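## Task

Move every spilled game token so that each sits wholly within the outer border of the blue tape square, either flat on the table or low in a stack. Leaving the sticky-note cube standing upright on the table avoids a score penalty.

## Robot and tools

Robot: two arms, left_arm and right_arm, mounted on opposite sides of a table. Each has six joints plus a two-finger gripper. The left base sits at about (-0.017, +0.463, +0.039) m in the scene frame, the right at (-0.017, -0.459, +0.039) m. Both bases have +z up. In the scene frame the origin is the table centre, the table top is at z = +0.020 m and +z is up. The arm names do not match image left and right.

Frames: every hand position, orientation, velocity and wrist camera pose is reported in that arm's own base frame, not the scene frame. end_effector_position is the point between the fingers, 3 to 4 cm behind their tips; it can be a few centimetres off, more at long reach. Fingers point along the gripper's +x axis and close along its y axis; only the last 1.5 cm of each inner face is flat.

The row: every command row has 14 numbers, always for both arms: 7 for left_arm, then 7 for right_arm. Each block of 7 is six absolute joint target angles in radians followed by the gripper opening. The joint order is unusual: waist, wrist pitch, elbow, wrist yaw, shoulder, wrist roll. Shoulder, wrist yaw and wrist roll have reversed signs in everything sent and read back. In your numbers the ranges are: waist -3.054 to 3.054, wrist pitch -1.571 to 1.571, elbow 0 to 2.356, wrist yaw -1.571 to 1.571, shoulder -3.142 to 0, wrist roll -3.142 to 3.142. Real limits may differ by up to 0.028 rad; a target more than that beyond a limit, and farther out than the current angle, gets the call rejected. Targets past the real end are clipped, and a result may note "joint sent to its limit". Opening runs -1 to +1: +1 fully open, about -0.78 where empty fingers touch; going lower adds nothing. Full open to closed takes at least about 0.6 s. To grasp, command roughly 0.08 below the grip_measured value at first contact for full force. To leave a gripper unchanged, resend its current command (0 is a real command, not a no-op).

Tools:
- execute_actions(actions, cameras): actions is a list of actions; each action is a list of 1 to 15 rows, one row per 1/30 s step, with the last row held to fill 15 steps (0.5 s). An empty list just returns state and images.
- move(target, speed, blend, opening_speed, blocking, cameras): target is one 14-number row or up to 15 rows; the joints travel together in joint space toward these absolute angles, so the gripper path curves and nothing is avoided. speed is the peak rad/s of the joint with the farthest to go (0.01 to 7, default 0.5), one value or one per target. blend (rad) rounds corners between listed targets. opening_speed (0.2 or more per second on the -1..1 scale) ramps the fingers. The whole list shares 10 s. blocking=false returns after about 0.5 s while the motion continues; a new move then takes over. The result adds a move: line such as done, off_target, moving, held or fault, possibly limits=held.
- wait(seconds 0 to 10): lets time pass with commands held.
- stop(): brakes a running move.
- zoom_image(camera, region): camera is cam_left_wrist or cam_right_wrist; region [x0, y0, x1, y1] in pixels, at most 504 by 504.
- finished_scene(scene): ends the scene (1 or 2) for good; the goal must hold with the robot not touching anything.

Motion limits: per step a joint target can lead its measured angle by at most 0.368 rad (waist, shoulder, elbow) or 0.763 rad (wrist joints), and if targets would shift the gripper over 70 mm from where it is, that arm's targets are scaled back. "Joint targets" shows what is being driven now; resend it to hold still. Friction and weight can leave joints short or past.

Result lines: Joint positions and Joint velocities list each arm in the joint order above, then finger-pad gap in metres (0.080 fully open). grip_measured uses the opening scale. grip_effort_n is gripper motor effort (negative closing), not pad force. Joint torques and External joint torques use the same order; positive means toward larger numbers. "blocked" names an arm stopped by contact; "joint command not followed" means a clearance check altered targets. Wrist depth gives a 7x7 grid of distances in mm (70 to 1000) per wrist camera, rows from the top, "-" for no data.

Cameras: cam_left_wrist and cam_right_wrist, each 896x504, with calibration given in the arm's base frame.

Avoid: knocking anything off the table, dropping or releasing moving items, fast impacts, pressing hard, and any contact between the two arms or grippers (never close one gripper on the other's fingers). Contact torque at a joint's load limit (waist 16.8, shoulder and elbow 20.8, wrist pitch 5.49, wrist yaw 5.47, wrist roll 5.13 N m) freezes that arm for 10 s. Long holding or stretched poses heat motors; past 95 °C the arm is halted. Keep the sticky-note cube or timer upright, and work quickly and smoothly, since thinking time also runs the clock.

Each tool is called after "Emit:" by a JSON object that holds its "method" and its "body".

## Session

Emit:
{"method": "execute_actions", "body": {"actions": []}}

Scene clock: 0.00 s.
left_arm: end_effector_position=(+0.3008, -0.1804, +0.1981) grip_measured=+0.988 grip_effort_n=n/a end_effector_quat_wxyz=(+0.825, +0.031, +0.563, -0.031) | right_arm: end_effector_position=(+0.3239, +0.1074, +0.1200) grip_measured=+0.979 grip_effort_n=n/a end_effector_quat_wxyz=(+0.733, +0.171, +0.569, -0.331)
Joint names: [waist, wrist pitch, elbow, wrist yaw, shoulder, wrist roll]
Joint positions: left_arm=[-0.626 -1.156 1.521 0.201 -1.62 0.505 0.079] | right_arm=[0.461 -1.231 1.487 -0.325 -1.838 -1.2 0.079]
Joint velocities: within noise
Joint torques (N m): no reading
External joint torques (N m): no reading
Heat: left arm: hottest wrist roll 24 °C (+0.0 °C/min); right arm: hottest wrist pitch 31 °C (+0.0 °C/min).
Wrist depth (mm): cam_left_wrist=[290 286 285 280 277 274 - / 291 288 286 282 278 273 - / 295 289 286 282 279 276 - / 294 291 288 283 280 278 - / 295 81 287 284 282 104 - / - - 288 286 283 90 73 / - - 292 287 284 81 -] | cam_right_wrist=[168 176 186 193 205 218 232 / 171 178 188 196 210 223 236 / 174 181 190 201 214 226 240 / 177 184 193 205 218 232 246 / 179 183 197 209 219 235 250 / - - 202 212 223 89 - / - 76 204 215 228 75 -]
Joint targets: left_arm=[-0.626 -1.156 1.521 0.202 -1.619 0.505] | right_arm=[0.461 -1.231 1.488 -0.326 -1.836 -1.200]
Tool commands: left_gripper/opening=+0.987433 right_gripper/opening=+0.978541

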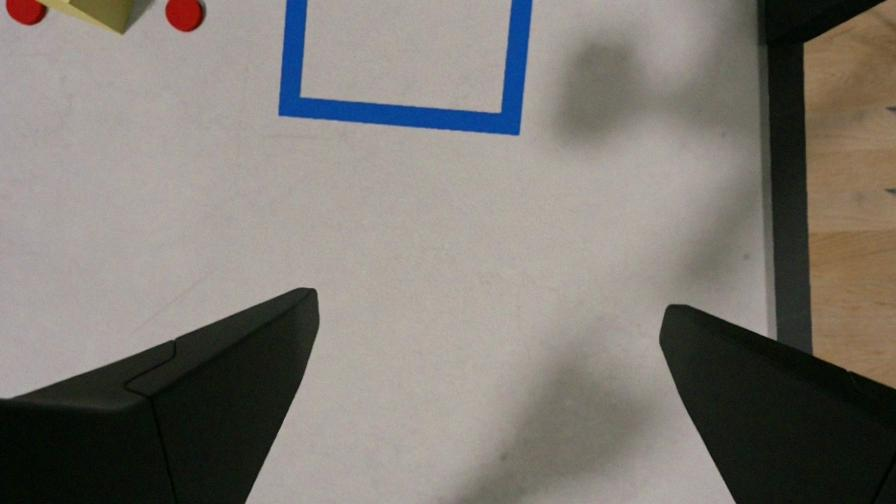

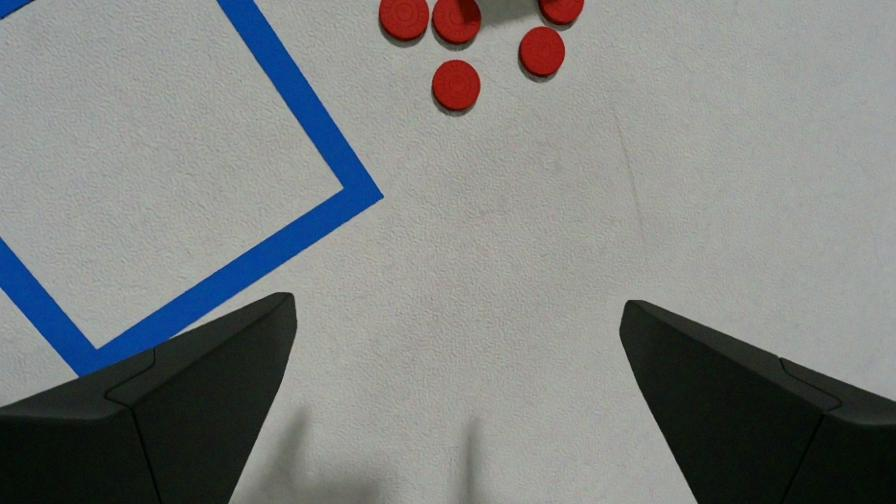

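Emit:
{"method": "move", "body": {"target": [0.12,-1.441,2.11,0,-1.866,0,1,0.461,-1.231,1.487,-0.325,-1.838,-1.2,0.98]}}

Scene clock: 3.20 s.
left_arm: end_effector_position=(+0.3933, +0.0479, +0.2729) grip_measured=+0.988 grip_effort_n=-0.2 end_effector_quat_wxyz=(+0.826, -0.035, +0.560, +0.052) | right_arm: end_effector_position=(+0.3239, +0.1074, +0.1200) grip_measured=+0.979 grip_effort_n=-3.5 end_effector_quat_wxyz=(+0.733, +0.171, +0.569, -0.331)
Joint names: [waist, wrist pitch, elbow, wrist yaw, shoulder, wrist roll]
Joint positions: left_arm=[0.121 -1.439 2.097 0.002 -1.849 0.005 0.079] | right_arm=[0.461 -1.231 1.487 -0.325 -1.838 -1.2 0.079]
Joint velocities: within noise
Joint torques (N m): left_arm=[0.22 0.69 7.55 -0.02 7.14 -0.27] | right_arm=[-0.05 0.16 5.98 -0.3 6.38 -0.04]
External joint torques (N m): left_arm=[0.21 -0.27 1.86 -0.03 -0.67 -0.27] | right_arm=[-0.04 -0.14 0.43 -0.05 -1.13 -0.04]
Heat: left arm: hottest wrist roll 24 °C (+0.0 °C/min); right arm: hottest wrist pitch 31 °C (+0.0 °C/min).
Wrist depth (mm): cam_left_wrist=[356 354 354 353 352 348 347 / 358 359 326 353 351 350 349 / 362 358 359 355 353 349 351 / 360 361 360 355 354 355 352 / 362 81 361 358 355 104 355 / - - 361 362 357 89 73 / - - 361 362 359 81 -] | cam_right_wrist=[169 176 185 193 206 219 231 / 171 178 188 195 209 222 236 / 174 181 190 201 213 227 242 / 177 183 193 205 217 231 246 / 179 183 197 209 218 236 251 / - - 200 212 222 89 - / - 76 204 216 229 75 -]
Joint targets: left_arm=[0.120 -1.441 2.110 0.000 -1.866 0.000] | right_arm=[0.461 -1.231 1.487 -0.325 -1.838 -1.200]
move: done
camera_calibration:
cam_left_wrist: T_world_to_cam=[[0.182607, -0.982935, -0.0222072, -0.00749448], [-0.983124, -0.182802, 0.00707232, 0.420838], [-0.0110112, 0.020541, -0.999728, 0.355101], [0, 0, 0, 1]] pos_world=[0.419014, 0.0622693, 0.351862]

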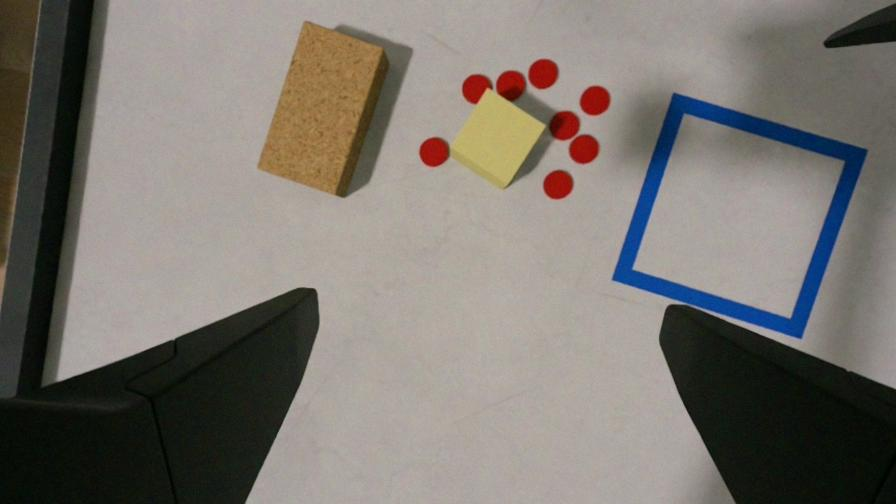

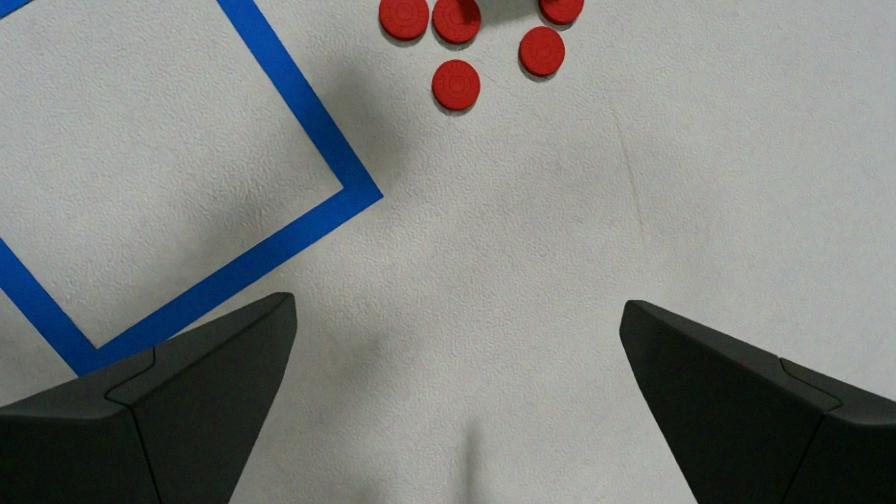

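Emit:
{"method": "move", "body": {"target": [[0.3,-1.2,1.8,0,-1.2,0,1,0.3,-1.3,1.8,0,-1.9,-0.3,0.98],[0.3,-1.2,1.8,0,-1.0,0,1,0,-1.393,1.9,0,-2.078,0,0.98]], "speed": 0.8}}

Scene clock: 7.23 s.
left_arm: end_effector_position=(+0.1962, +0.0602, +0.4591) grip_measured=+0.988 grip_effort_n=-0.7 end_effector_quat_wxyz=(+0.969, -0.032, +0.195, +0.146) | right_arm: end_effector_position=(+0.3980, -0.0001, +0.1331) grip_measured=+0.979 grip_effort_n=-4.0 end_effector_quat_wxyz=(+0.708, +0.000, +0.707, -0.001)
Joint names: [waist, wrist pitch, elbow, wrist yaw, shoulder, wrist roll]
Joint positions: left_arm=[0.297 -1.202 1.804 0.001 -1 0.005 0.079] | right_arm=[0.001 -1.391 1.89 -0.002 -2.068 -0.002 0.079]
Joint velocities: within noise
Joint torques (N m): left_arm=[0.37 1.87 4.06 -0.03 0.54 -0.23] | right_arm=[-0.24 0.11 7.29 0.06 6.7 0.06]
External joint torques (N m): left_arm=[0.36 0.16 -0.32 -0.03 0.29 -0.22] | right_arm=[-0.3 -0.25 1.63 0.05 -2.58 0.06]
Heat: left arm: hottest elbow 24 °C (+16.6 °C/min); right arm: hottest wrist pitch 31 °C (+0.0 °C/min).
Wrist depth (mm): cam_left_wrist=[- - - - - 476 - / - - - - - 343 - / - - - 900 869 347 711 / - - - 773 471 773 792 / - 81 648 650 648 104 705 / - - 588 584 580 90 73 / - - 526 532 527 81 -] | cam_right_wrist=[175 176 177 179 180 181 173 / 186 187 189 189 159 192 169 / 198 201 201 199 166 203 177 / 212 214 215 215 220 218 189 / 229 222 229 234 232 232 241 / - - 252 254 257 89 - / - 76 275 277 280 75 -]
Joint targets: left_arm=[0.300 -1.200 1.800 0.000 -1.000 0.000] | right_arm=[0.000 -1.393 1.900 0.000 -2.078 0.000]
move: done
camera_calibration:
cam_left_wrist: T_world_to_cam=[[0.348959, -0.936672, 0.0295392, -0.0144641], [-0.655783, -0.266587, -0.706314, 0.496322], [0.66946, 0.227103, -0.707282, 0.258712], [0, 0, 0, 1]] pos_world=[0.157329, 0.0600106, 0.533969]
cam_right_wrist: T_world_to_cam=[[0.0552187, -0.998016, 0.03026, -0.0232434], [-0.919741, -0.0390455, 0.390578, 0.340094], [-0.388622, -0.0493986, -0.920072, 0.353881], [0, 0, 0, 1]] pos_world=[0.451608, 0.00756307, 0.193466]

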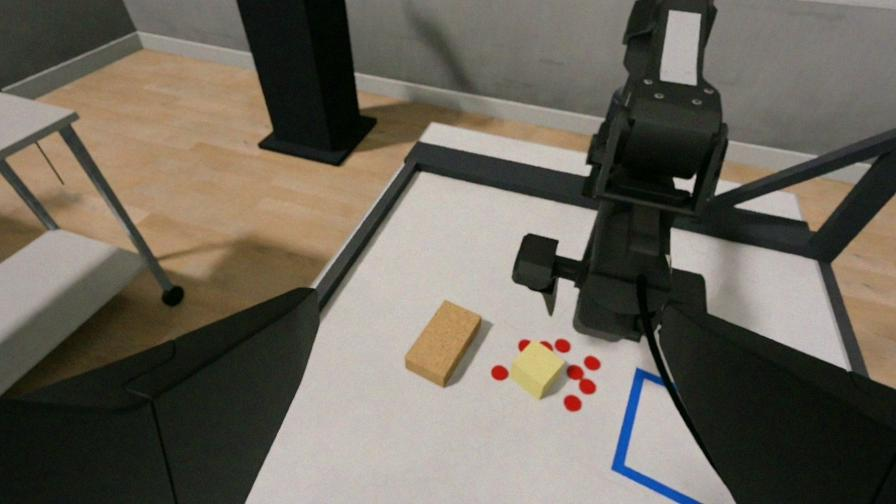

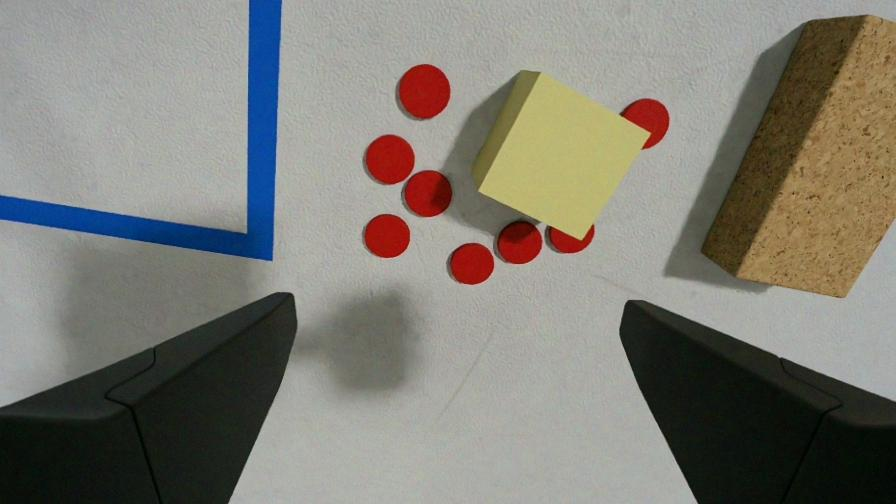

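Emit:
{"method": "move", "body": {"target": [0.3,-1.2,1.8,0,-1.0,0,1,0.07,-1.073,1.508,0,-2.006,-0.75,0.1], "cameras": ["cam_right_wrist"]}}

Scene clock: 10.80 s.
left_arm: end_effector_position=(+0.1962, +0.0602, +0.4591) grip_measured=+0.988 grip_effort_n=-0.7 end_effector_quat_wxyz=(+0.969, -0.032, +0.195, +0.146) | right_arm: end_effector_position=(+0.3754, +0.0249, +0.0573) grip_measured=+0.104 grip_effort_n=-20.7 end_effector_quat_wxyz=(+0.664, +0.234, +0.669, -0.238)
Joint names: [waist, wrist pitch, elbow, wrist yaw, shoulder, wrist roll]
Joint positions: left_arm=[0.297 -1.202 1.804 0.001 -1 0.005 0.079] | right_arm=[0.067 -1.075 1.516 -0.002 -2.02 -0.747 0.04]
Joint velocities: within noise
Joint torques (N m): left_arm=[0.35 1.87 4.06 -0.03 0.58 -0.23] | right_arm=[0.32 0.38 5.05 0.04 8.87 -0.09]
External joint torques (N m): left_arm=[0.35 0.17 -0.35 -0.03 0.24 -0.23] | right_arm=[0.32 0.06 -0.4 0.07 0.16 -0.09]
Heat: left arm: hottest elbow 24 °C (+11.1 °C/min); right arm: hottest wrist pitch 31 °C (+0.0 °C/min).
Wrist depth (mm): cam_left_wrist=[- - - - - 505 - / - - - - - - - / - - - 908 865 406 717 / - - - 781 734 747 786 / - 81 644 656 509 104 708 / - - 589 588 586 90 73 / - - 526 526 527 81 -] | cam_right_wrist=[108 109 110 112 80 81 118 / 115 116 118 118 121 122 125 / 122 124 124 125 129 131 133 / 131 132 135 136 139 142 143 / 141 142 100 147 97 151 156 / 150 - 154 161 87 - 169 / - - 169 175 80 - -]
Joint targets: left_arm=[0.300 -1.200 1.800 0.000 -1.000 0.000] | right_arm=[0.070 -1.073 1.508 0.000 -2.006 -0.750]
move: done
camera_calibration:
cam_right_wrist: T_world_to_cam=[[-0.583248, -0.811547, 0.0348372, 0.240022], [-0.737188, 0.546844, 0.396883, 0.266376], [-0.34114, 0.2058, -0.917208, 0.252238], [0, 0, 0, 1]] pos_world=[0.422409, -0.00278716, 0.117272]
Images, in order (width x height): cam_right_wrist 896x504.

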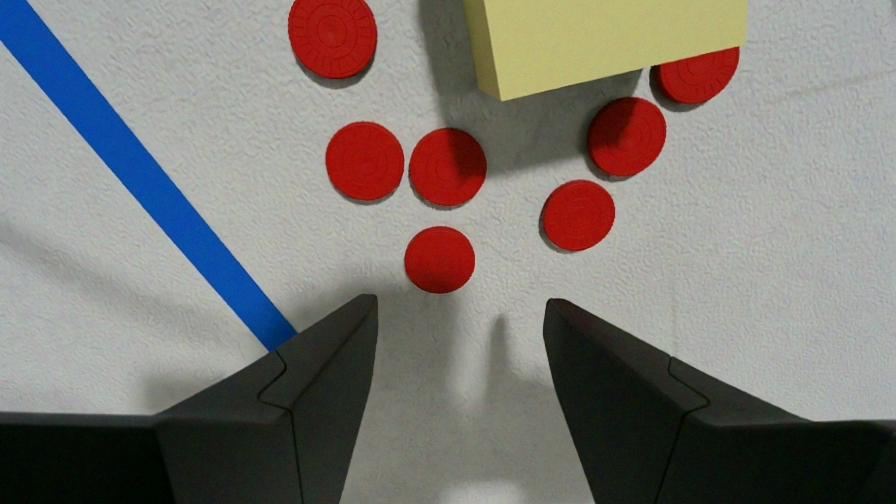

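Emit:
{"method": "move", "body": {"target": [0.3,-1.2,1.8,0,-1.0,0,1,0.082,-0.968,1.444,0,-2.047,-0.75,0.1], "cameras": ["cam_right_wrist"], "speed": 0.3}}

Emit:
{"method": "move", "body": {"target": [0.3,-1.2,1.8,0,-1.0,0,1,0.082,-0.950,1.433,0,-2.053,-0.75,0.1], "cameras": ["cam_right_wrist"], "speed": 0.1}}

Scene clock: 12.07 s.
left_arm: end_effector_position=(+0.1962, +0.0602, +0.4591) grip_measured=+0.988 grip_effort_n=-0.7 end_effector_quat_wxyz=(+0.969, -0.032, +0.195, +0.146) | right_arm: end_effector_position=(+0.3779, +0.0296, +0.0354) grip_measured=+0.104 grip_effort_n=-20.7 end_effector_quat_wxyz=(+0.673, +0.233, +0.663, -0.231)
Joint names: [waist, wrist pitch, elbow, wrist yaw, shoulder, wrist roll]
Joint positions: left_arm=[0.297 -1.202 1.804 0.001 -1 0.005 0.079] | right_arm=[0.079 -0.97 1.451 -0.002 -2.037 -0.747 0.04]
Joint velocities: within noise
Joint torques (N m): left_arm=[0.4 1.87 4.05 -0.03 0.57 -0.23] | right_arm=[0.3 0.36 5.08 0.02 6.3 -0.08]
External joint torques (N m): left_arm=[0.4 0.16 -0.3 -0.03 0.39 -0.23] | right_arm=[0.26 0 -0.33 0.05 -2.55 -0.09]
Heat: left arm: hottest wrist pitch 25 °C (+9.9 °C/min); right arm: hottest wrist pitch 31 °C (+0.0 °C/min).
Wrist depth (mm): cam_left_wrist=[- - - - - 508 - / - - - - - - - / - - - 919 861 452 710 / - - - 789 747 439 792 / - 81 638 654 577 104 707 / - - 583 586 584 90 73 / - - 519 523 530 80 -] | cam_right_wrist=[- 92 89 93 - - 98 / 96 97 98 99 102 100 102 / 103 102 102 102 107 105 111 / 111 110 112 112 112 115 117 / 117 119 101 121 96 127 127 / - - 126 131 87 - 137 / - - 139 143 87 - -]
Joint targets: left_arm=[0.300 -1.200 1.800 0.000 -1.000 0.000] | right_arm=[0.082 -0.968 1.444 0.000 -2.047 -0.750]
move: done
camera_calibration:
cam_right_wrist: T_world_to_cam=[[-0.574511, -0.81824, 0.020516, 0.243437], [-0.752134, 0.537651, 0.381086, 0.280867], [-0.32285, 0.203507, -0.924312, 0.225445], [0, 0, 0, 1]] pos_world=[0.423891, 0.00230174, 0.0963534]
Images, in order (width x height): cam_right_wrist 896x504.

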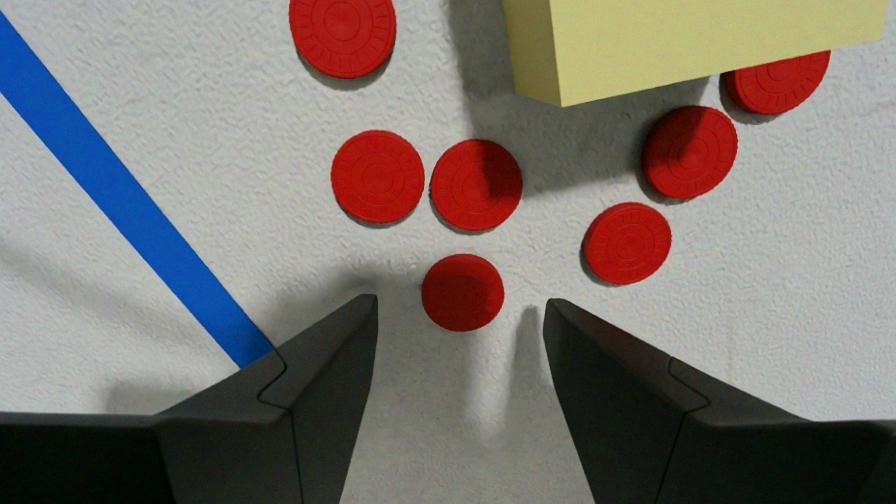

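Scene clock: 12.80 s.
left_arm: end_effector_position=(+0.1962, +0.0602, +0.4591) grip_measured=+0.988 grip_effort_n=0.2 end_effector_quat_wxyz=(+0.969, -0.032, +0.195, +0.146) | right_arm: end_effector_position=(+0.3784, +0.0296, +0.0315) grip_measured=+0.104 grip_effort_n=-20.7 end_effector_quat_wxyz=(+0.674, +0.234, +0.662, -0.230)
Joint names: [waist, wrist pitch, elbow, wrist yaw, shoulder, wrist roll]
Joint positions: left_arm=[0.297 -1.202 1.804 0.001 -1 0.005 0.079] | right_arm=[0.079 -0.952 1.44 -0.002 -2.042 -0.747 0.04]
Joint velocities: within noise
Joint torques (N m): left_arm=[0.35 1.86 4.06 -0.03 0.54 -0.23] | right_arm=[0.18 0.37 4.85 0.04 6.18 -0.1]
External joint torques (N m): left_arm=[0.34 0.2 -0.28 -0.03 0.24 -0.23] | right_arm=[0.13 -0.02 -0.56 0.07 -2.61 -0.1]
Heat: left arm: hottest wrist pitch 25 °C (+9.4 °C/min); right arm: hottest wrist pitch 31 °C (+0.0 °C/min).
Wrist depth (mm): cam_left_wrist=[- - - - - 502 - / - - - - - - - / - - - 914 858 740 718 / - - - 769 756 458 787 / - 80 645 652 578 104 705 / - - 584 591 584 89 73 / - - 521 533 533 80 -] | cam_right_wrist=[88 89 86 89 - - - / 93 93 95 96 98 96 98 / - 100 98 99 103 102 105 / - 107 108 109 108 110 113 / 114 115 101 115 96 121 122 / - - 122 126 87 - 131 / - - 134 139 134 - -]
Joint targets: left_arm=[0.300 -1.200 1.800 0.000 -1.000 0.000] | right_arm=[0.082 -0.950 1.433 0.000 -2.053 -0.750]
move: done
camera_calibration:
cam_right_wrist: T_world_to_cam=[[-0.574595, -0.818239, 0.0180371, 0.24403], [-0.753591, 0.537538, 0.378357, 0.283318], [-0.319282, 0.203809, -0.925484, 0.220692], [0, 0, 0, 1]] pos_world=[0.424187, 0.00240138, 0.09265]
Images, in order (width x height): cam_right_wrist 896x504.

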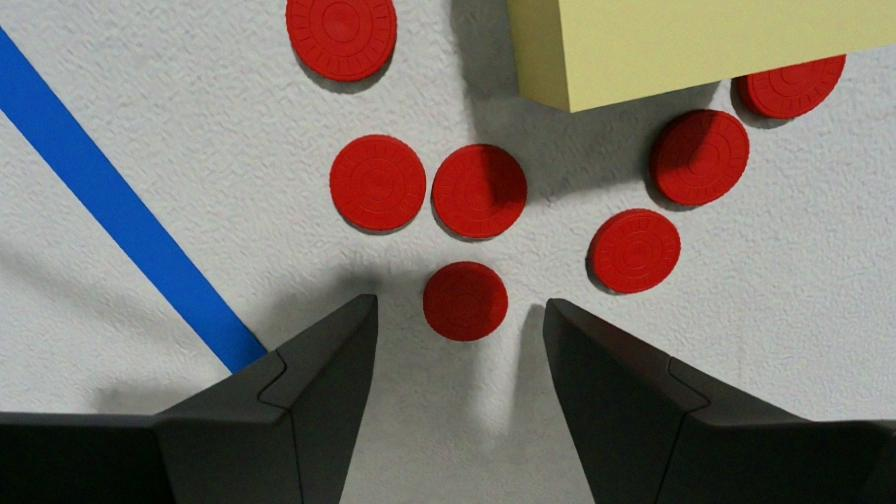

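Emit:
{"method": "move", "body": {"target": [0.3,-1.2,1.8,0,-1.0,0,1,0.0885,-0.928,1.405,0,-2.063,-0.75,0.1], "cameras": ["cam_right_wrist"], "speed": 0.1}}

Scene clock: 14.07 s.
left_arm: end_effector_position=(+0.1962, +0.0602, +0.4591) grip_measured=+0.988 grip_effort_n=-0.2 end_effector_quat_wxyz=(+0.969, -0.032, +0.195, +0.146) | right_arm: end_effector_position=(+0.3746, +0.0313, +0.0229) grip_measured=+0.104 grip_effort_n=-20.2 end_effector_quat_wxyz=(+0.671, +0.231, +0.666, -0.230)
Joint names: [waist, wrist pitch, elbow, wrist yaw, shoulder, wrist roll]
Joint positions: left_arm=[0.297 -1.202 1.804 0.001 -1 0.005 0.079] | right_arm=[0.084 -0.931 1.416 -0.002 -2.05 -0.748 0.04]
Joint velocities: within noise
Joint torques (N m): left_arm=[0.4 1.87 4.03 -0.03 0.52 -0.23] | right_arm=[0.44 0.49 4.73 0.01 5.72 -0.09]
External joint torques (N m): left_arm=[0.39 0.16 -0.39 -0.04 0.17 -0.23] | right_arm=[0.44 0.14 -0.59 0.05 -3.09 -0.09]
Heat: left arm: hottest wrist pitch 25 °C (+8.5 °C/min); right arm: hottest wrist pitch 31 °C (+0.0 °C/min).
Wrist depth (mm): cam_left_wrist=[- - - - - 504 - / - - - - - - - / - - - 932 857 740 716 / - - - 767 750 481 784 / - 81 640 651 583 104 703 / - - 583 595 581 90 73 / - - 522 531 530 81 -] | cam_right_wrist=[- 81 79 83 - - 84 / - 86 86 87 90 88 91 / 91 92 91 91 94 96 97 / - 98 99 99 100 101 - / 104 106 104 105 106 111 114 / 111 - 112 116 87 - 121 / - - 122 127 87 - -]
Joint targets: left_arm=[0.300 -1.200 1.800 0.000 -1.000 0.000] | right_arm=[0.089 -0.928 1.405 0.000 -2.063 -0.750]
move: done
camera_calibration:
cam_right_wrist: T_world_to_cam=[[-0.570293, -0.82104, 0.025682, 0.241675], [-0.751693, 0.534222, 0.386736, 0.281951], [-0.331246, 0.201248, -0.921833, 0.215665], [0, 0, 0, 1]] pos_world=[0.421204, 0.00439861, 0.0835603]
Images, in order (width x height): cam_right_wrist 896x504.

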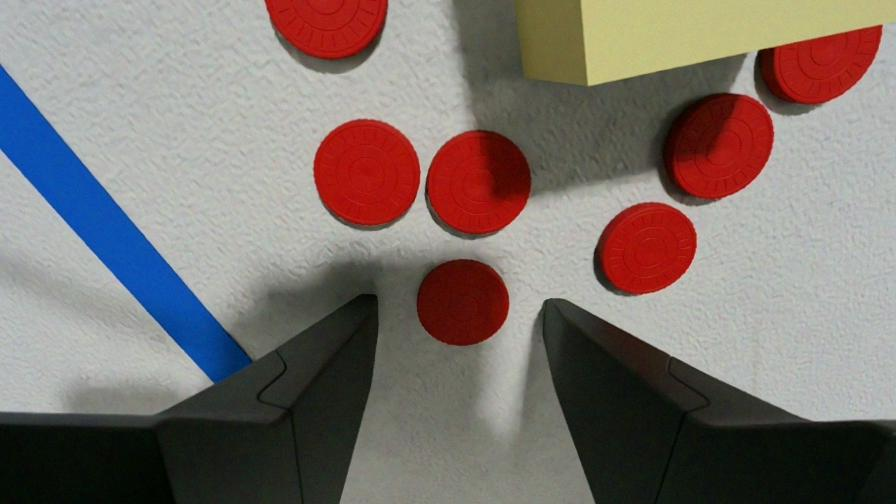

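Emit:
{"method": "move", "body": {"target": [0.3,-1.2,1.8,0,-1.0,0,1,0.0945,-0.910,1.379,0,-2.0575,-0.75,0.1], "cameras": ["cam_right_wrist"], "speed": 0.1}}

Emit:
{"method": "move", "body": {"target": [0.3,-1.2,1.8,0,-1.0,0,1,0.0955,-0.896,1.361,0,-2.055,-0.75,0.1], "cameras": ["cam_right_wrist"], "speed": 0.06}}

Scene clock: 15.00 s.
left_arm: end_effector_position=(+0.1962, +0.0602, +0.4591) grip_measured=+0.988 grip_effort_n=-0.2 end_effector_quat_wxyz=(+0.969, -0.032, +0.195, +0.146) | right_arm: end_effector_position=(+0.3734, +0.0319, +0.0210) grip_measured=+0.103 grip_effort_n=-18.8 end_effector_quat_wxyz=(+0.673, +0.231, +0.665, -0.229)
Joint names: [waist, wrist pitch, elbow, wrist yaw, shoulder, wrist roll]
Joint positions: left_arm=[0.297 -1.202 1.804 0.001 -1 0.005 0.079] | right_arm=[0.086 -0.915 1.4 -0.002 -2.044 -0.748 0.04]
Joint velocities: within noise
Joint torques (N m): left_arm=[0.36 1.86 4.02 -0.03 0.58 -0.23] | right_arm=[0.66 0.6 3.36 0 5.85 -0.07]
External joint torques (N m): left_arm=[0.36 0.16 -0.37 -0.03 0.3 -0.23] | right_arm=[0.65 0.24 -1.96 0.03 -2.94 -0.07]
Heat: left arm: hottest wrist pitch 25 °C (+8.0 °C/min); right arm: hottest wrist pitch 31 °C (+0.0 °C/min).
Wrist depth (mm): cam_left_wrist=[- - - - - 509 - / - - - - - - - / - - - 909 845 729 716 / - - - 777 763 443 787 / - 81 652 651 595 104 706 / - - 586 597 585 89 73 / - - 529 528 533 80 -] | cam_right_wrist=[- 82 79 83 - - 84 / - 87 87 88 90 88 91 / - 93 91 91 94 96 97 / 98 98 99 99 100 100 - / 105 105 103 105 106 110 113 / 111 - 112 116 87 - 120 / - - 121 126 87 - -]
Joint targets: left_arm=[0.300 -1.200 1.800 0.000 -1.000 0.000] | right_arm=[0.095 -0.910 1.379 0.000 -2.058 -0.750]
move: done
camera_calibration:
cam_right_wrist: T_world_to_cam=[[-0.568871, -0.822133, 0.0219537, 0.241065], [-0.754925, 0.532586, 0.382676, 0.282856], [-0.326303, 0.20112, -0.923622, 0.211547], [0, 0, 0, 1]] pos_world=[0.419699, 0.00499647, 0.0818553]
Images, in order (width x height): cam_right_wrist 896x504.

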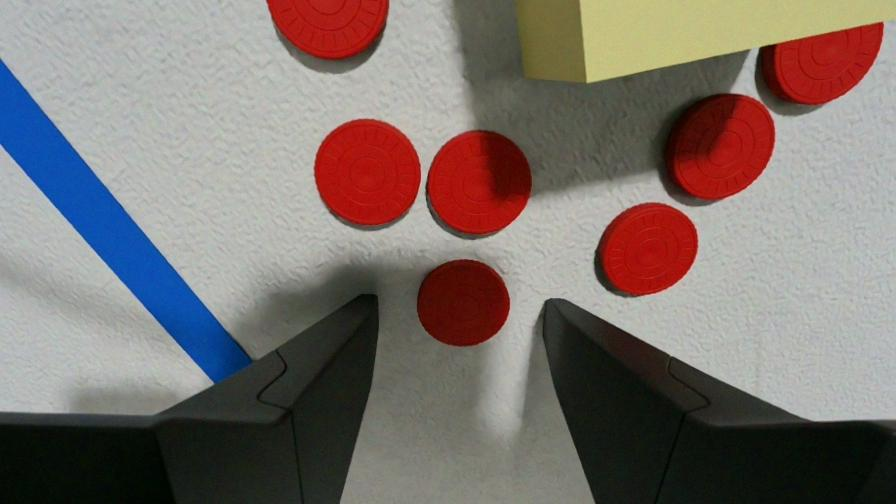

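Scene clock: 15.70 s.
left_arm: end_effector_position=(+0.1962, +0.0602, +0.4591) grip_measured=+0.988 grip_effort_n=-0.7 end_effector_quat_wxyz=(+0.969, -0.032, +0.195, +0.146) | right_arm: end_effector_position=(+0.3728, +0.0320, +0.0205) grip_measured=+0.103 grip_effort_n=-18.8 end_effector_quat_wxyz=(+0.676, +0.230, +0.662, -0.228)
Joint names: [waist, wrist pitch, elbow, wrist yaw, shoulder, wrist roll]
Joint positions: left_arm=[0.297 -1.202 1.804 0.001 -1 0.005 0.079] | right_arm=[0.088 -0.9 1.386 -0.005 -2.037 -0.748 0.04]
Joint velocities: within noise
Joint torques (N m): left_arm=[0.37 1.87 4.07 -0.02 0.57 -0.23] | right_arm=[0.79 0.58 2.89 0.13 5.16 -0.08]
External joint torques (N m): left_arm=[0.37 0.18 -0.31 -0.03 0.26 -0.23] | right_arm=[0.85 0.2 -2.37 0.17 -3.46 -0.08]
Heat: left arm: hottest wrist pitch 26 °C (+11.5 °C/min); right arm: hottest wrist pitch 31 °C (+0.0 °C/min).
Wrist depth (mm): cam_left_wrist=[- - - - - 500 - / - - - - - - - / - - - 912 865 741 714 / - - - 784 760 447 797 / - 81 648 651 583 104 706 / - - 589 591 574 90 73 / - - 525 528 533 81 -] | cam_right_wrist=[- 82 80 84 - - 84 / - 88 87 88 91 89 91 / - 93 91 91 94 96 97 / 98 99 100 99 100 100 - / 105 106 104 105 105 110 112 / 111 - 112 116 87 - 119 / - - 121 126 87 - -]
Joint targets: left_arm=[0.300 -1.200 1.800 0.000 -1.000 0.000] | right_arm=[0.096 -0.896 1.361 0.000 -2.055 -0.750]
move: done
camera_calibration:
cam_right_wrist: T_world_to_cam=[[-0.567825, -0.822931, 0.0189736, 0.240549], [-0.758965, 0.532333, 0.374959, 0.28426], [-0.318665, 0.198511, -0.926847, 0.208233], [0, 0, 0, 1]] pos_world=[0.41869, 0.00529793, 0.08185]
Images, in order (width x height): cam_right_wrist 896x504.

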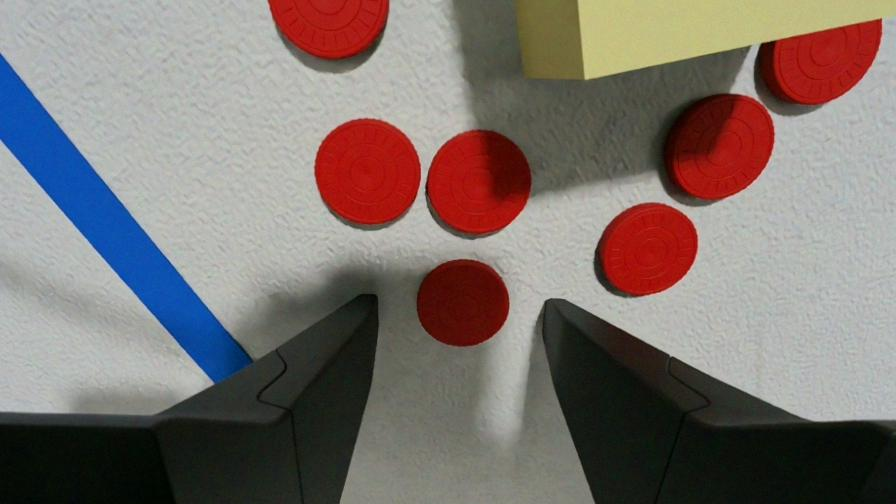

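Emit:
{"method": "move", "body": {"target": [0.3,-1.2,1.8,0,-1.0,0,1,0.090,-0.92,1.395,0,-2.055,-0.75,-0.4], "cameras": ["cam_right_wrist"], "speed": 0.1, "opening_speed": 0.6}}

Scene clock: 17.07 s.
left_arm: end_effector_position=(+0.1962, +0.0602, +0.4591) grip_measured=+0.988 grip_effort_n=-0.2 end_effector_quat_wxyz=(+0.969, -0.032, +0.195, +0.146) | right_arm: end_effector_position=(+0.3719, +0.0329, +0.0226) grip_measured=-0.386 grip_effort_n=-62.6 end_effector_quat_wxyz=(+0.673, +0.231, +0.665, -0.227)
Joint names: [waist, wrist pitch, elbow, wrist yaw, shoulder, wrist roll]
Joint positions: left_arm=[0.297 -1.202 1.804 0.001 -1 0.005 0.079] | right_arm=[0.088 -0.916 1.394 0 -2.036 -0.748 0.018]
Joint velocities: within noise
Joint torques (N m): left_arm=[0.38 1.87 4.07 -0.03 0.54 -0.23] | right_arm=[-0.05 0.01 5.77 -0.09 5.4 -0.07]
External joint torques (N m): left_arm=[0.38 0.16 -0.3 -0.03 0.29 -0.22] | right_arm=[-0.1 -0.36 0.43 -0.07 -3.32 -0.08]
Heat: left arm: hottest wrist pitch 26 °C (+10.5 °C/min); right arm: hottest wrist pitch 31 °C (+0.0 °C/min).
Wrist depth (mm): cam_left_wrist=[- - - - - 506 - / - - - - - - - / - - - 927 870 742 702 / - - - 786 760 447 795 / - 81 647 659 593 104 706 / - - 592 590 579 90 73 / - - 520 528 526 80 -] | cam_right_wrist=[- 82 82 83 - - 83 / - 87 86 87 90 88 90 / - 93 92 91 94 96 97 / 98 98 99 99 100 100 - / 105 106 105 102 108 111 113 / 113 112 - 116 - 119 120 / - - - 127 70 - -]
Joint targets: left_arm=[0.300 -1.200 1.800 0.000 -1.000 0.000] | right_arm=[0.090 -0.920 1.395 0.000 -2.055 -0.750]
move: done
camera_calibration:
cam_right_wrist: T_world_to_cam=[[-0.566989, -0.823482, 0.0200117, 0.240379], [-0.756373, 0.530097, 0.383272, 0.281153], [-0.326226, 0.202175, -0.923419, 0.212279], [0, 0, 0, 1]] pos_world=[0.4182, 0.00599237, 0.0834535]
Images, in order (width x height): cam_right_wrist 896x504.

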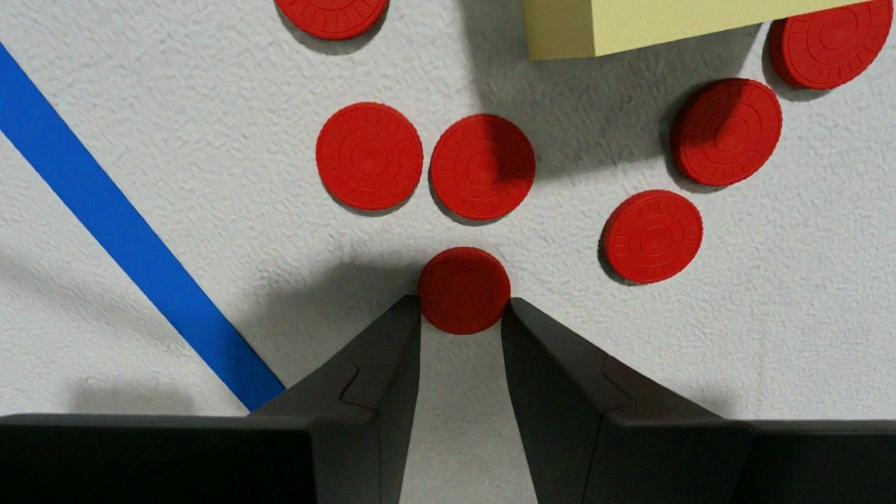

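Emit:
{"method": "move", "body": {"target": [[0.3,-1.2,1.8,0,-1.0,0,1,0.090,-1.07,1.5,0,-2.0,-0.75,-0.4],[0.3,-1.2,1.8,0,-1.0,0,1,0.313,-0.9665,1.864,0,-2.248,-0.9,-0.4],[0.3,-1.2,1.8,0,-1.0,0,1,0.313,-0.8345,1.7655,0,-2.281,-0.9,-0.4]], "cameras": ["cam_right_wrist"], "speed": [0.4,0.6,0.2]}}

Scene clock: 20.83 s.
left_arm: end_effector_position=(+0.1962, +0.0602, +0.4591) grip_measured=+0.988 grip_effort_n=-0.7 end_effector_quat_wxyz=(+0.969, -0.032, +0.195, +0.146) | right_arm: end_effector_position=(+0.4615, +0.1497, +0.0297) grip_measured=-0.387 grip_effort_n=-62.1 end_effector_quat_wxyz=(+0.741, +0.250, +0.603, -0.154)
Joint names: [waist, wrist pitch, elbow, wrist yaw, shoulder, wrist roll]
Joint positions: left_arm=[0.297 -1.202 1.804 0.001 -1 0.005 0.079] | right_arm=[0.314 -0.837 1.773 0 -2.269 -0.898 0.018]
Joint velocities: within noise
Joint torques (N m): left_arm=[0.35 1.87 4.04 -0.02 0.56 -0.23] | right_arm=[-0.33 0.78 5.39 -0.05 7.83 -0.08]
External joint torques (N m): left_arm=[0.36 0.16 -0.31 -0.02 0.35 -0.23] | right_arm=[-0.34 0.07 -0.51 -0.01 -2.98 -0.09]
Heat: left arm: hottest wrist pitch 26 °C (+8.6 °C/min); right arm: hottest wrist pitch 31 °C (+0.0 °C/min).
Wrist depth (mm): cam_left_wrist=[- - - - - - - / - - - - - 484 - / - - - 914 848 875 668 / - - - 761 783 755 720 / - 81 650 652 701 104 412 / - - 585 584 578 90 73 / - - 521 534 533 81 -] | cam_right_wrist=[104 102 98 94 91 - 85 / 109 106 102 98 94 91 89 / 114 110 105 102 98 95 92 / 119 116 111 105 102 98 95 / 125 121 116 102 106 103 99 / 132 127 - 116 - 106 103 / - - - 123 78 - -]
Joint targets: left_arm=[0.300 -1.200 1.800 0.000 -1.000 0.000] | right_arm=[0.313 -0.835 1.765 0.000 -2.281 -0.900]
move: done
camera_calibration:
cam_right_wrist: T_world_to_cam=[[-0.489267, -0.859453, -0.148185, 0.361756], [-0.861131, 0.449167, 0.238122, 0.34913], [-0.138095, 0.244112, -0.959864, 0.132457], [0, 0, 0, 1]] pos_world=[0.495933, 0.12176, 0.0976122]
Images, in order (width x height): cam_right_wrist 896x504.

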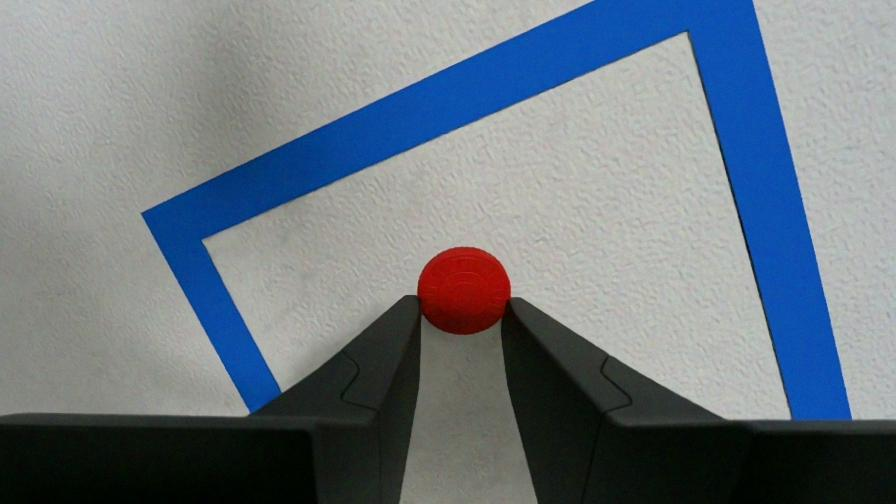

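Emit:
{"method": "move", "body": {"target": [[0.3,-1.2,1.8,0,-1.0,0,1,0.313,-0.808,1.746,0,-2.288,-0.9,-0.4]], "cameras": ["cam_right_wrist"], "speed": 0.1}}

Scene clock: 21.73 s.
left_arm: end_effector_position=(+0.1962, +0.0602, +0.4591) grip_measured=+0.988 grip_effort_n=0.2 end_effector_quat_wxyz=(+0.969, -0.032, +0.195, +0.146) | right_arm: end_effector_position=(+0.4625, +0.1500, +0.0272) grip_measured=-0.387 grip_effort_n=-62.1 end_effector_quat_wxyz=(+0.744, +0.251, +0.600, -0.153)
Joint names: [waist, wrist pitch, elbow, wrist yaw, shoulder, wrist roll]
Joint positions: left_arm=[0.297 -1.202 1.804 0.001 -1 0.005 0.079] | right_arm=[0.314 -0.816 1.761 0 -2.269 -0.898 0.018]
Joint velocities: within noise
Joint torques (N m): left_arm=[0.37 1.87 4.07 -0.03 0.56 -0.24] | right_arm=[-0.11 1.17 4.45 0.01 7.12 -0.09]
External joint torques (N m): left_arm=[0.37 0.14 -0.35 -0.03 0.28 -0.23] | right_arm=[0.05 0.42 -1.5 0.06 -3.7 -0.1]
Heat: left arm: hottest wrist pitch 27 °C (+11.0 °C/min); right arm: hottest wrist pitch 31 °C (+0.0 °C/min).
Wrist depth (mm): cam_left_wrist=[- - - - - - - / - - - - - 490 - / - - - 926 871 869 675 / - - - 775 787 756 718 / - 81 651 655 688 104 404 / - - 589 584 581 90 73 / - - 522 525 529 81 -] | cam_right_wrist=[105 102 98 95 91 - 85 / 110 106 102 98 94 91 88 / 114 111 105 102 98 94 91 / 120 116 110 104 101 98 94 / 126 122 116 102 105 102 98 / 133 127 - 115 - 105 102 / - - - 122 78 - -]
Joint targets: left_arm=[0.300 -1.200 1.800 0.000 -1.000 0.000] | right_arm=[0.313 -0.808 1.746 0.000 -2.288 -0.900]
move: done
camera_calibration:
cam_right_wrist: T_world_to_cam=[[-0.488014, -0.859044, -0.154548, 0.36171], [-0.863082, 0.44854, 0.232164, 0.351542], [-0.130118, 0.246687, -0.96032, 0.126016], [0, 0, 0, 1]] pos_world=[0.496326, 0.121958, 0.0953019]
Images, in order (width x height): cam_right_wrist 896x504.

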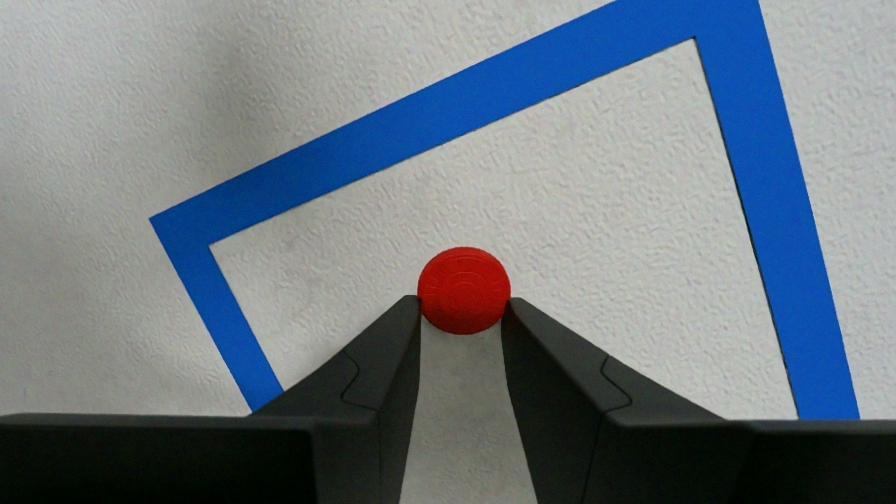

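Emit:
{"method": "move", "body": {"target": [[0.3,-1.2,1.8,0,-1.0,0,1,0.313,-0.81,1.75,0,-2.284,-0.9,-0.1],[0.3,-1.2,1.8,0,-1.0,0,1,0.313,-0.9665,1.864,0,-2.248,-0.9,-0.1],[0.3,-1.2,1.8,0,-1.0,0,1,-0.0356,-0.992,1.387,0,-1.975,-1.05,0.1]], "cameras": ["cam_right_wrist"], "speed": [0.2,0.25,0.7], "opening_speed": 0.8}}

Scene clock: 33.03 s.
left_arm: end_effector_position=(+0.1962, +0.0602, +0.4591) grip_measured=+0.988 grip_effort_n=-0.7 end_effector_quat_wxyz=(+0.969, -0.032, +0.195, +0.146) | right_arm: end_effector_position=(+0.3599, -0.0133, +0.0391) grip_measured=+0.096 grip_effort_n=15.1 end_effector_quat_wxyz=(+0.601, +0.362, +0.611, -0.368)
Joint names: [waist, wrist pitch, elbow, wrist yaw, shoulder, wrist roll]
Joint positions: left_arm=[0.297 -1.202 1.804 0.001 -1 0.005 0.079] | right_arm=[-0.037 -0.993 1.394 0 -1.989 -1.048 0.039]
Joint velocities: within noise
Joint torques (N m): left_arm=[0.37 1.86 4.06 -0.03 0.54 -0.23] | right_arm=[0.36 0.23 4.94 -0.07 8.36 -0.08]
External joint torques (N m): left_arm=[0.36 0.15 -0.31 -0.04 0.32 -0.22] | right_arm=[0.4 -0.07 -0.34 -0.02 0.07 -0.07]
Heat: left arm: hottest wrist pitch 28 °C (+9.1 °C/min); right arm: hottest wrist pitch 32 °C (+1.8 °C/min).
Wrist depth (mm): cam_left_wrist=[- - - - - - - / - - - - - - - / - - - 910 852 918 709 / - - - 763 452 787 782 / - 81 646 654 516 104 702 / - - 582 588 582 89 73 / - - 530 528 525 81 -] | cam_right_wrist=[- - - 95 99 100 101 / - - - 101 105 106 109 / - - 110 107 112 115 117 / 108 112 114 116 120 123 125 / 120 119 115 128 96 132 137 / - - 132 139 86 - 148 / - - 145 149 87 - -]
Joint targets: left_arm=[0.300 -1.200 1.800 0.000 -1.000 0.000] | right_arm=[-0.036 -0.992 1.387 0.000 -1.975 -1.050]
move: done
camera_calibration:
cam_right_wrist: T_world_to_cam=[[-0.855402, -0.516284, 0.0417044, 0.302261], [-0.459308, 0.793286, 0.399667, 0.186248], [-0.239425, 0.32272, -0.915711, 0.203037], [0, 0, 0, 1]] pos_world=[0.392712, -0.0572194, 0.0988802]
Images, in order (width x height): cam_right_wrist 896x504.

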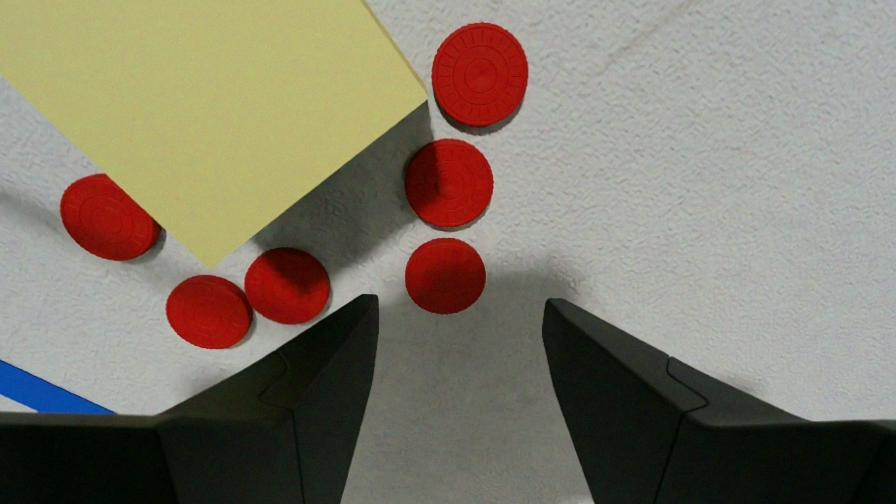

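Emit:
{"method": "move", "body": {"target": [[0.3,-1.2,1.8,0,-1.0,0,1,-0.031,-0.907,1.346,0,-2.021,-1.05,0.1],[0.3,-1.2,1.8,0,-1.0,0,1,-0.031,-0.907,1.346,0,-2.021,-1.05,-0.4],[0.3,-1.2,1.8,0,-1.0,0,1,-0.031,-1.04,1.43,0,-1.965,-1.05,-0.4]], "cameras": ["cam_right_wrist"], "speed": [0.15,0.2,0.3], "opening_speed": 0.8}}

Scene clock: 36.37 s.
left_arm: end_effector_position=(+0.1962, +0.0602, +0.4591) grip_measured=+0.988 grip_effort_n=-0.2 end_effector_quat_wxyz=(+0.969, -0.032, +0.195, +0.146) | right_arm: end_effector_position=(+0.3590, -0.0121, +0.0503) grip_measured=-0.383 grip_effort_n=-83.5 end_effector_quat_wxyz=(+0.600, +0.360, +0.613, -0.368)
Joint names: [waist, wrist pitch, elbow, wrist yaw, shoulder, wrist roll]
Joint positions: left_arm=[0.297 -1.202 1.804 0.001 -1 0.005 0.079] | right_arm=[-0.034 -1.039 1.422 0 -1.975 -1.048 0.018]
Joint velocities: within noise
Joint torques (N m): left_arm=[0.37 1.86 4.09 -0.03 0.61 -0.23] | right_arm=[0.29 0.1 6.68 -0.08 7.89 -0.1]
External joint torques (N m): left_arm=[0.38 0.13 -0.36 -0.03 0.29 -0.23] | right_arm=[0.26 -0.2 1.32 -0.04 -0.42 -0.1]
Heat: left arm: hottest wrist pitch 29 °C (+9.9 °C/min); right arm: hottest wrist pitch 32 °C (+1.6 °C/min).
Wrist depth (mm): cam_left_wrist=[- - - - - - - / - - - - - - - / - - - 908 845 911 713 / - - - 783 471 790 788 / - 81 650 655 515 104 704 / - - 586 583 582 90 73 / - - 528 525 531 81 -] | cam_right_wrist=[- 71 - 105 108 110 113 / - 75 76 113 116 117 119 / 112 79 118 119 124 127 129 / 124 124 126 128 133 136 139 / 132 134 134 102 142 147 151 / 142 143 - 152 - 159 164 / - - - 166 - - -]
Joint targets: left_arm=[0.300 -1.200 1.800 0.000 -1.000 0.000] | right_arm=[-0.031 -1.040 1.430 0.000 -1.965 -1.050]
move: done
camera_calibration:
cam_right_wrist: T_world_to_cam=[[-0.853587, -0.518949, 0.0456231, 0.300758], [-0.459783, 0.791643, 0.40237, 0.180392], [-0.244927, 0.322481, -0.91434, 0.214571], [0, 0, 0, 1]] pos_world=[0.392218, -0.0559231, 0.109885]
Images, in order (width x height): cam_right_wrist 896x504.

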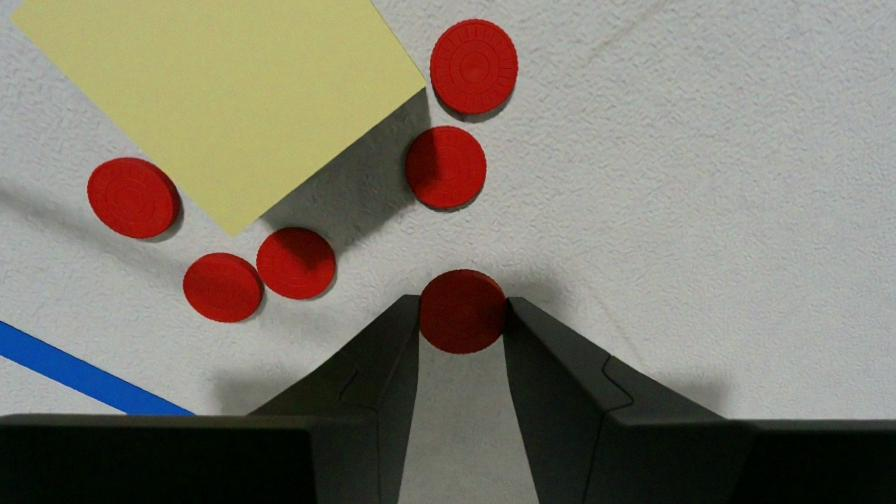

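Emit:
{"method": "move", "body": {"target": [[0.3,-1.2,1.8,0,-1.0,0,1,0.226,-0.923,1.752,0,-2.181,-0.9,-0.4],[0.3,-1.2,1.8,0,-1.0,0,1,0.226,-0.785,1.657,0,-2.227,-0.9,-0.4],[0.3,-1.2,1.8,0,-1.0,0,1,0.226,-0.785,1.657,0,-2.227,-0.9,-0.1]], "cameras": ["cam_right_wrist"], "speed": [0.7,0.2,0.2], "opening_speed": 0.8}}

Emit:
{"method": "move", "body": {"target": [[0.3,-1.2,1.8,0,-1.0,0,1,0.226,-0.94,1.75,0,-2.17,-0.9,-0.1],[0.3,-1.2,1.8,0,-1.0,0,1,-0.1,-1.4026,2.008,0,-2.189,-0.24,0.95]], "cameras": ["cam_right_wrist"], "speed": [0.3,0.8]}}

Scene clock: 39.30 s.
left_arm: end_effector_position=(+0.1962, +0.0602, +0.4591) grip_measured=+0.988 grip_effort_n=-0.7 end_effector_quat_wxyz=(+0.969, -0.032, +0.195, +0.146) | right_arm: end_effector_position=(+0.4596, +0.1061, +0.0284) grip_measured=-0.105 grip_effort_n=17.0 end_effector_quat_wxyz=(+0.735, +0.279, +0.589, -0.186)
Joint names: [waist, wrist pitch, elbow, wrist yaw, shoulder, wrist roll]
Joint positions: left_arm=[0.297 -1.202 1.804 0.001 -1 0.005 0.079] | right_arm=[0.226 -0.783 1.669 0.001 -2.211 -0.903 0.03]
Joint velocities: within noise
Joint torques (N m): left_arm=[0.41 1.88 4.06 -0.02 0.56 -0.24] | right_arm=[0.07 0.45 4.89 -0.15 6.96 0.15]
External joint torques (N m): left_arm=[0.4 0.16 -0.35 -0.02 0.25 -0.23] | right_arm=[0.1 -0.28 -0.96 -0.1 -3.42 0.15]
Heat: left arm: hottest wrist pitch 29 °C (+9.2 °C/min); right arm: hottest wrist pitch 32 °C (+1.5 °C/min).
Wrist depth (mm): cam_left_wrist=[- - - - - - - / - - - - - 438 - / - - - 914 874 432 703 / - - - 769 788 394 780 / - 81 643 647 678 104 708 / - - 591 590 584 90 73 / - - 524 536 530 81 -] | cam_right_wrist=[106 103 99 96 92 - 85 / 111 107 103 99 95 91 88 / 115 112 107 103 99 95 92 / 122 118 112 107 102 98 95 / 128 123 115 108 105 103 99 / 134 129 - 116 93 105 103 / - - - 123 77 - -]
Joint targets: left_arm=[0.300 -1.200 1.800 0.000 -1.000 0.000] | right_arm=[0.226 -0.785 1.657 0.000 -2.227 -0.900]
move: done
camera_calibration:
cam_right_wrist: T_world_to_cam=[[-0.564895, -0.810327, -0.155768, 0.352892], [-0.81803, 0.525174, 0.234562, 0.339531], [-0.108267, 0.259926, -0.95954, 0.126178], [0, 0, 0, 1]] pos_world=[0.490754, 0.0748483, 0.0964015]
Images, in order (width x height): cam_right_wrist 896x504.

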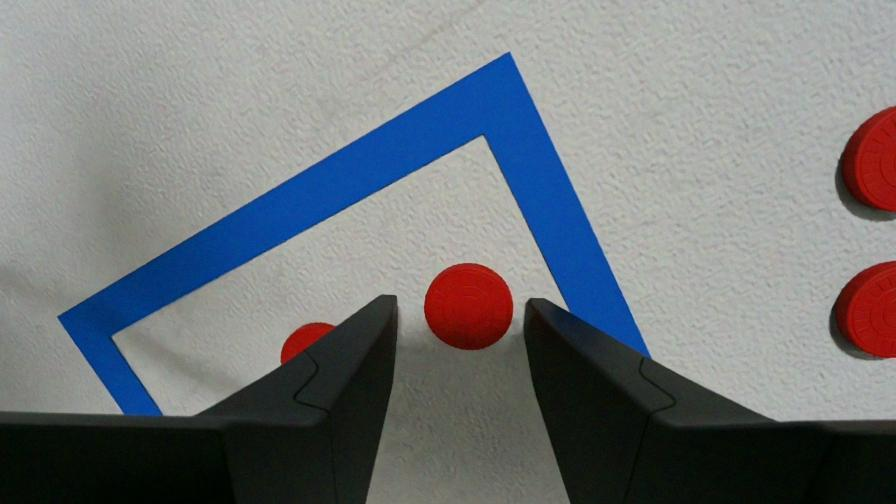

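Scene clock: 42.07 s.
left_arm: end_effector_position=(+0.1962, +0.0602, +0.4591) grip_measured=+0.988 grip_effort_n=-0.2 end_effector_quat_wxyz=(+0.969, -0.032, +0.195, +0.146) | right_arm: end_effector_position=(+0.4179, -0.0424, +0.1151) grip_measured=+0.946 grip_effort_n=15.1 end_effector_quat_wxyz=(+0.691, +0.120, +0.702, -0.121)
Joint names: [waist, wrist pitch, elbow, wrist yaw, shoulder, wrist roll]
Joint positions: left_arm=[0.297 -1.202 1.804 0.001 -1 0.005 0.079] | right_arm=[-0.101 -1.401 1.997 -0.001 -2.183 -0.242 0.078]
Joint velocities: within noise
Joint torques (N m): left_arm=[0.35 1.87 4.06 -0.03 0.57 -0.22] | right_arm=[-0.03 0.12 7.31 0 7.56 0.06]
External joint torques (N m): left_arm=[0.34 0.18 -0.27 -0.03 0.36 -0.22] | right_arm=[0.03 -0.21 1.65 0.01 -2.46 0.06]
Heat: left arm: hottest wrist pitch 29 °C (+8.6 °C/min); right arm: hottest wrist pitch 32 °C (+1.4 °C/min).
Wrist depth (mm): cam_left_wrist=[- - - - - - - / - - - - 388 - - / - - - 895 353 931 716 / - - - 766 356 789 784 / - 81 654 651 366 104 708 / - - 591 589 581 90 73 / - - 526 526 532 81 -] | cam_right_wrist=[157 158 160 161 162 146 138 / 166 168 170 172 172 151 148 / 176 180 181 147 186 162 159 / 192 193 194 156 200 198 204 / 207 203 209 214 213 216 223 / - - 229 234 236 87 - / - 80 252 256 261 - -]
Joint targets: left_arm=[0.300 -1.200 1.800 0.000 -1.000 0.000] | right_arm=[-0.100 -1.403 2.008 0.000 -2.189 -0.240]
move: done
camera_calibration:
cam_right_wrist: T_world_to_cam=[[-0.281648, -0.958996, 0.031635, 0.0762854], [-0.872906, 0.269774, 0.406519, 0.355462], [-0.398384, 0.0868808, -0.913095, 0.351976], [0, 0, 0, 1]] pos_world=[0.471992, -0.053317, 0.174472]
Images, in order (width x height): cam_right_wrist 896x504.

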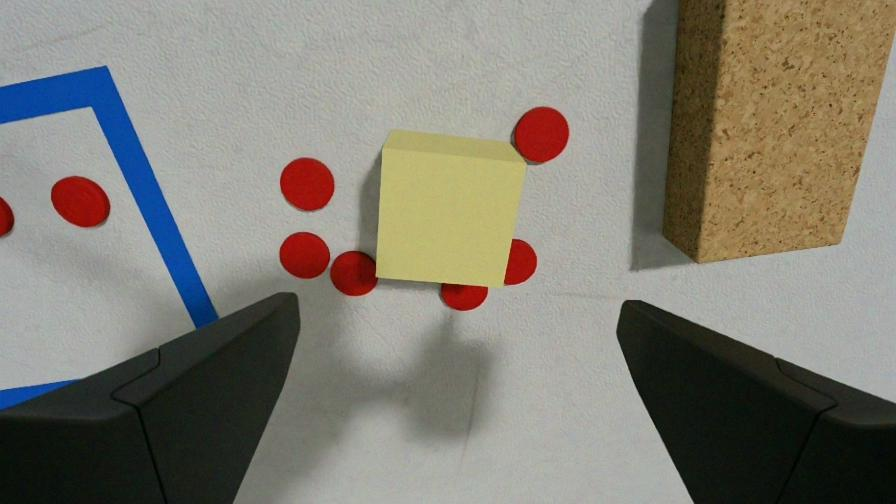

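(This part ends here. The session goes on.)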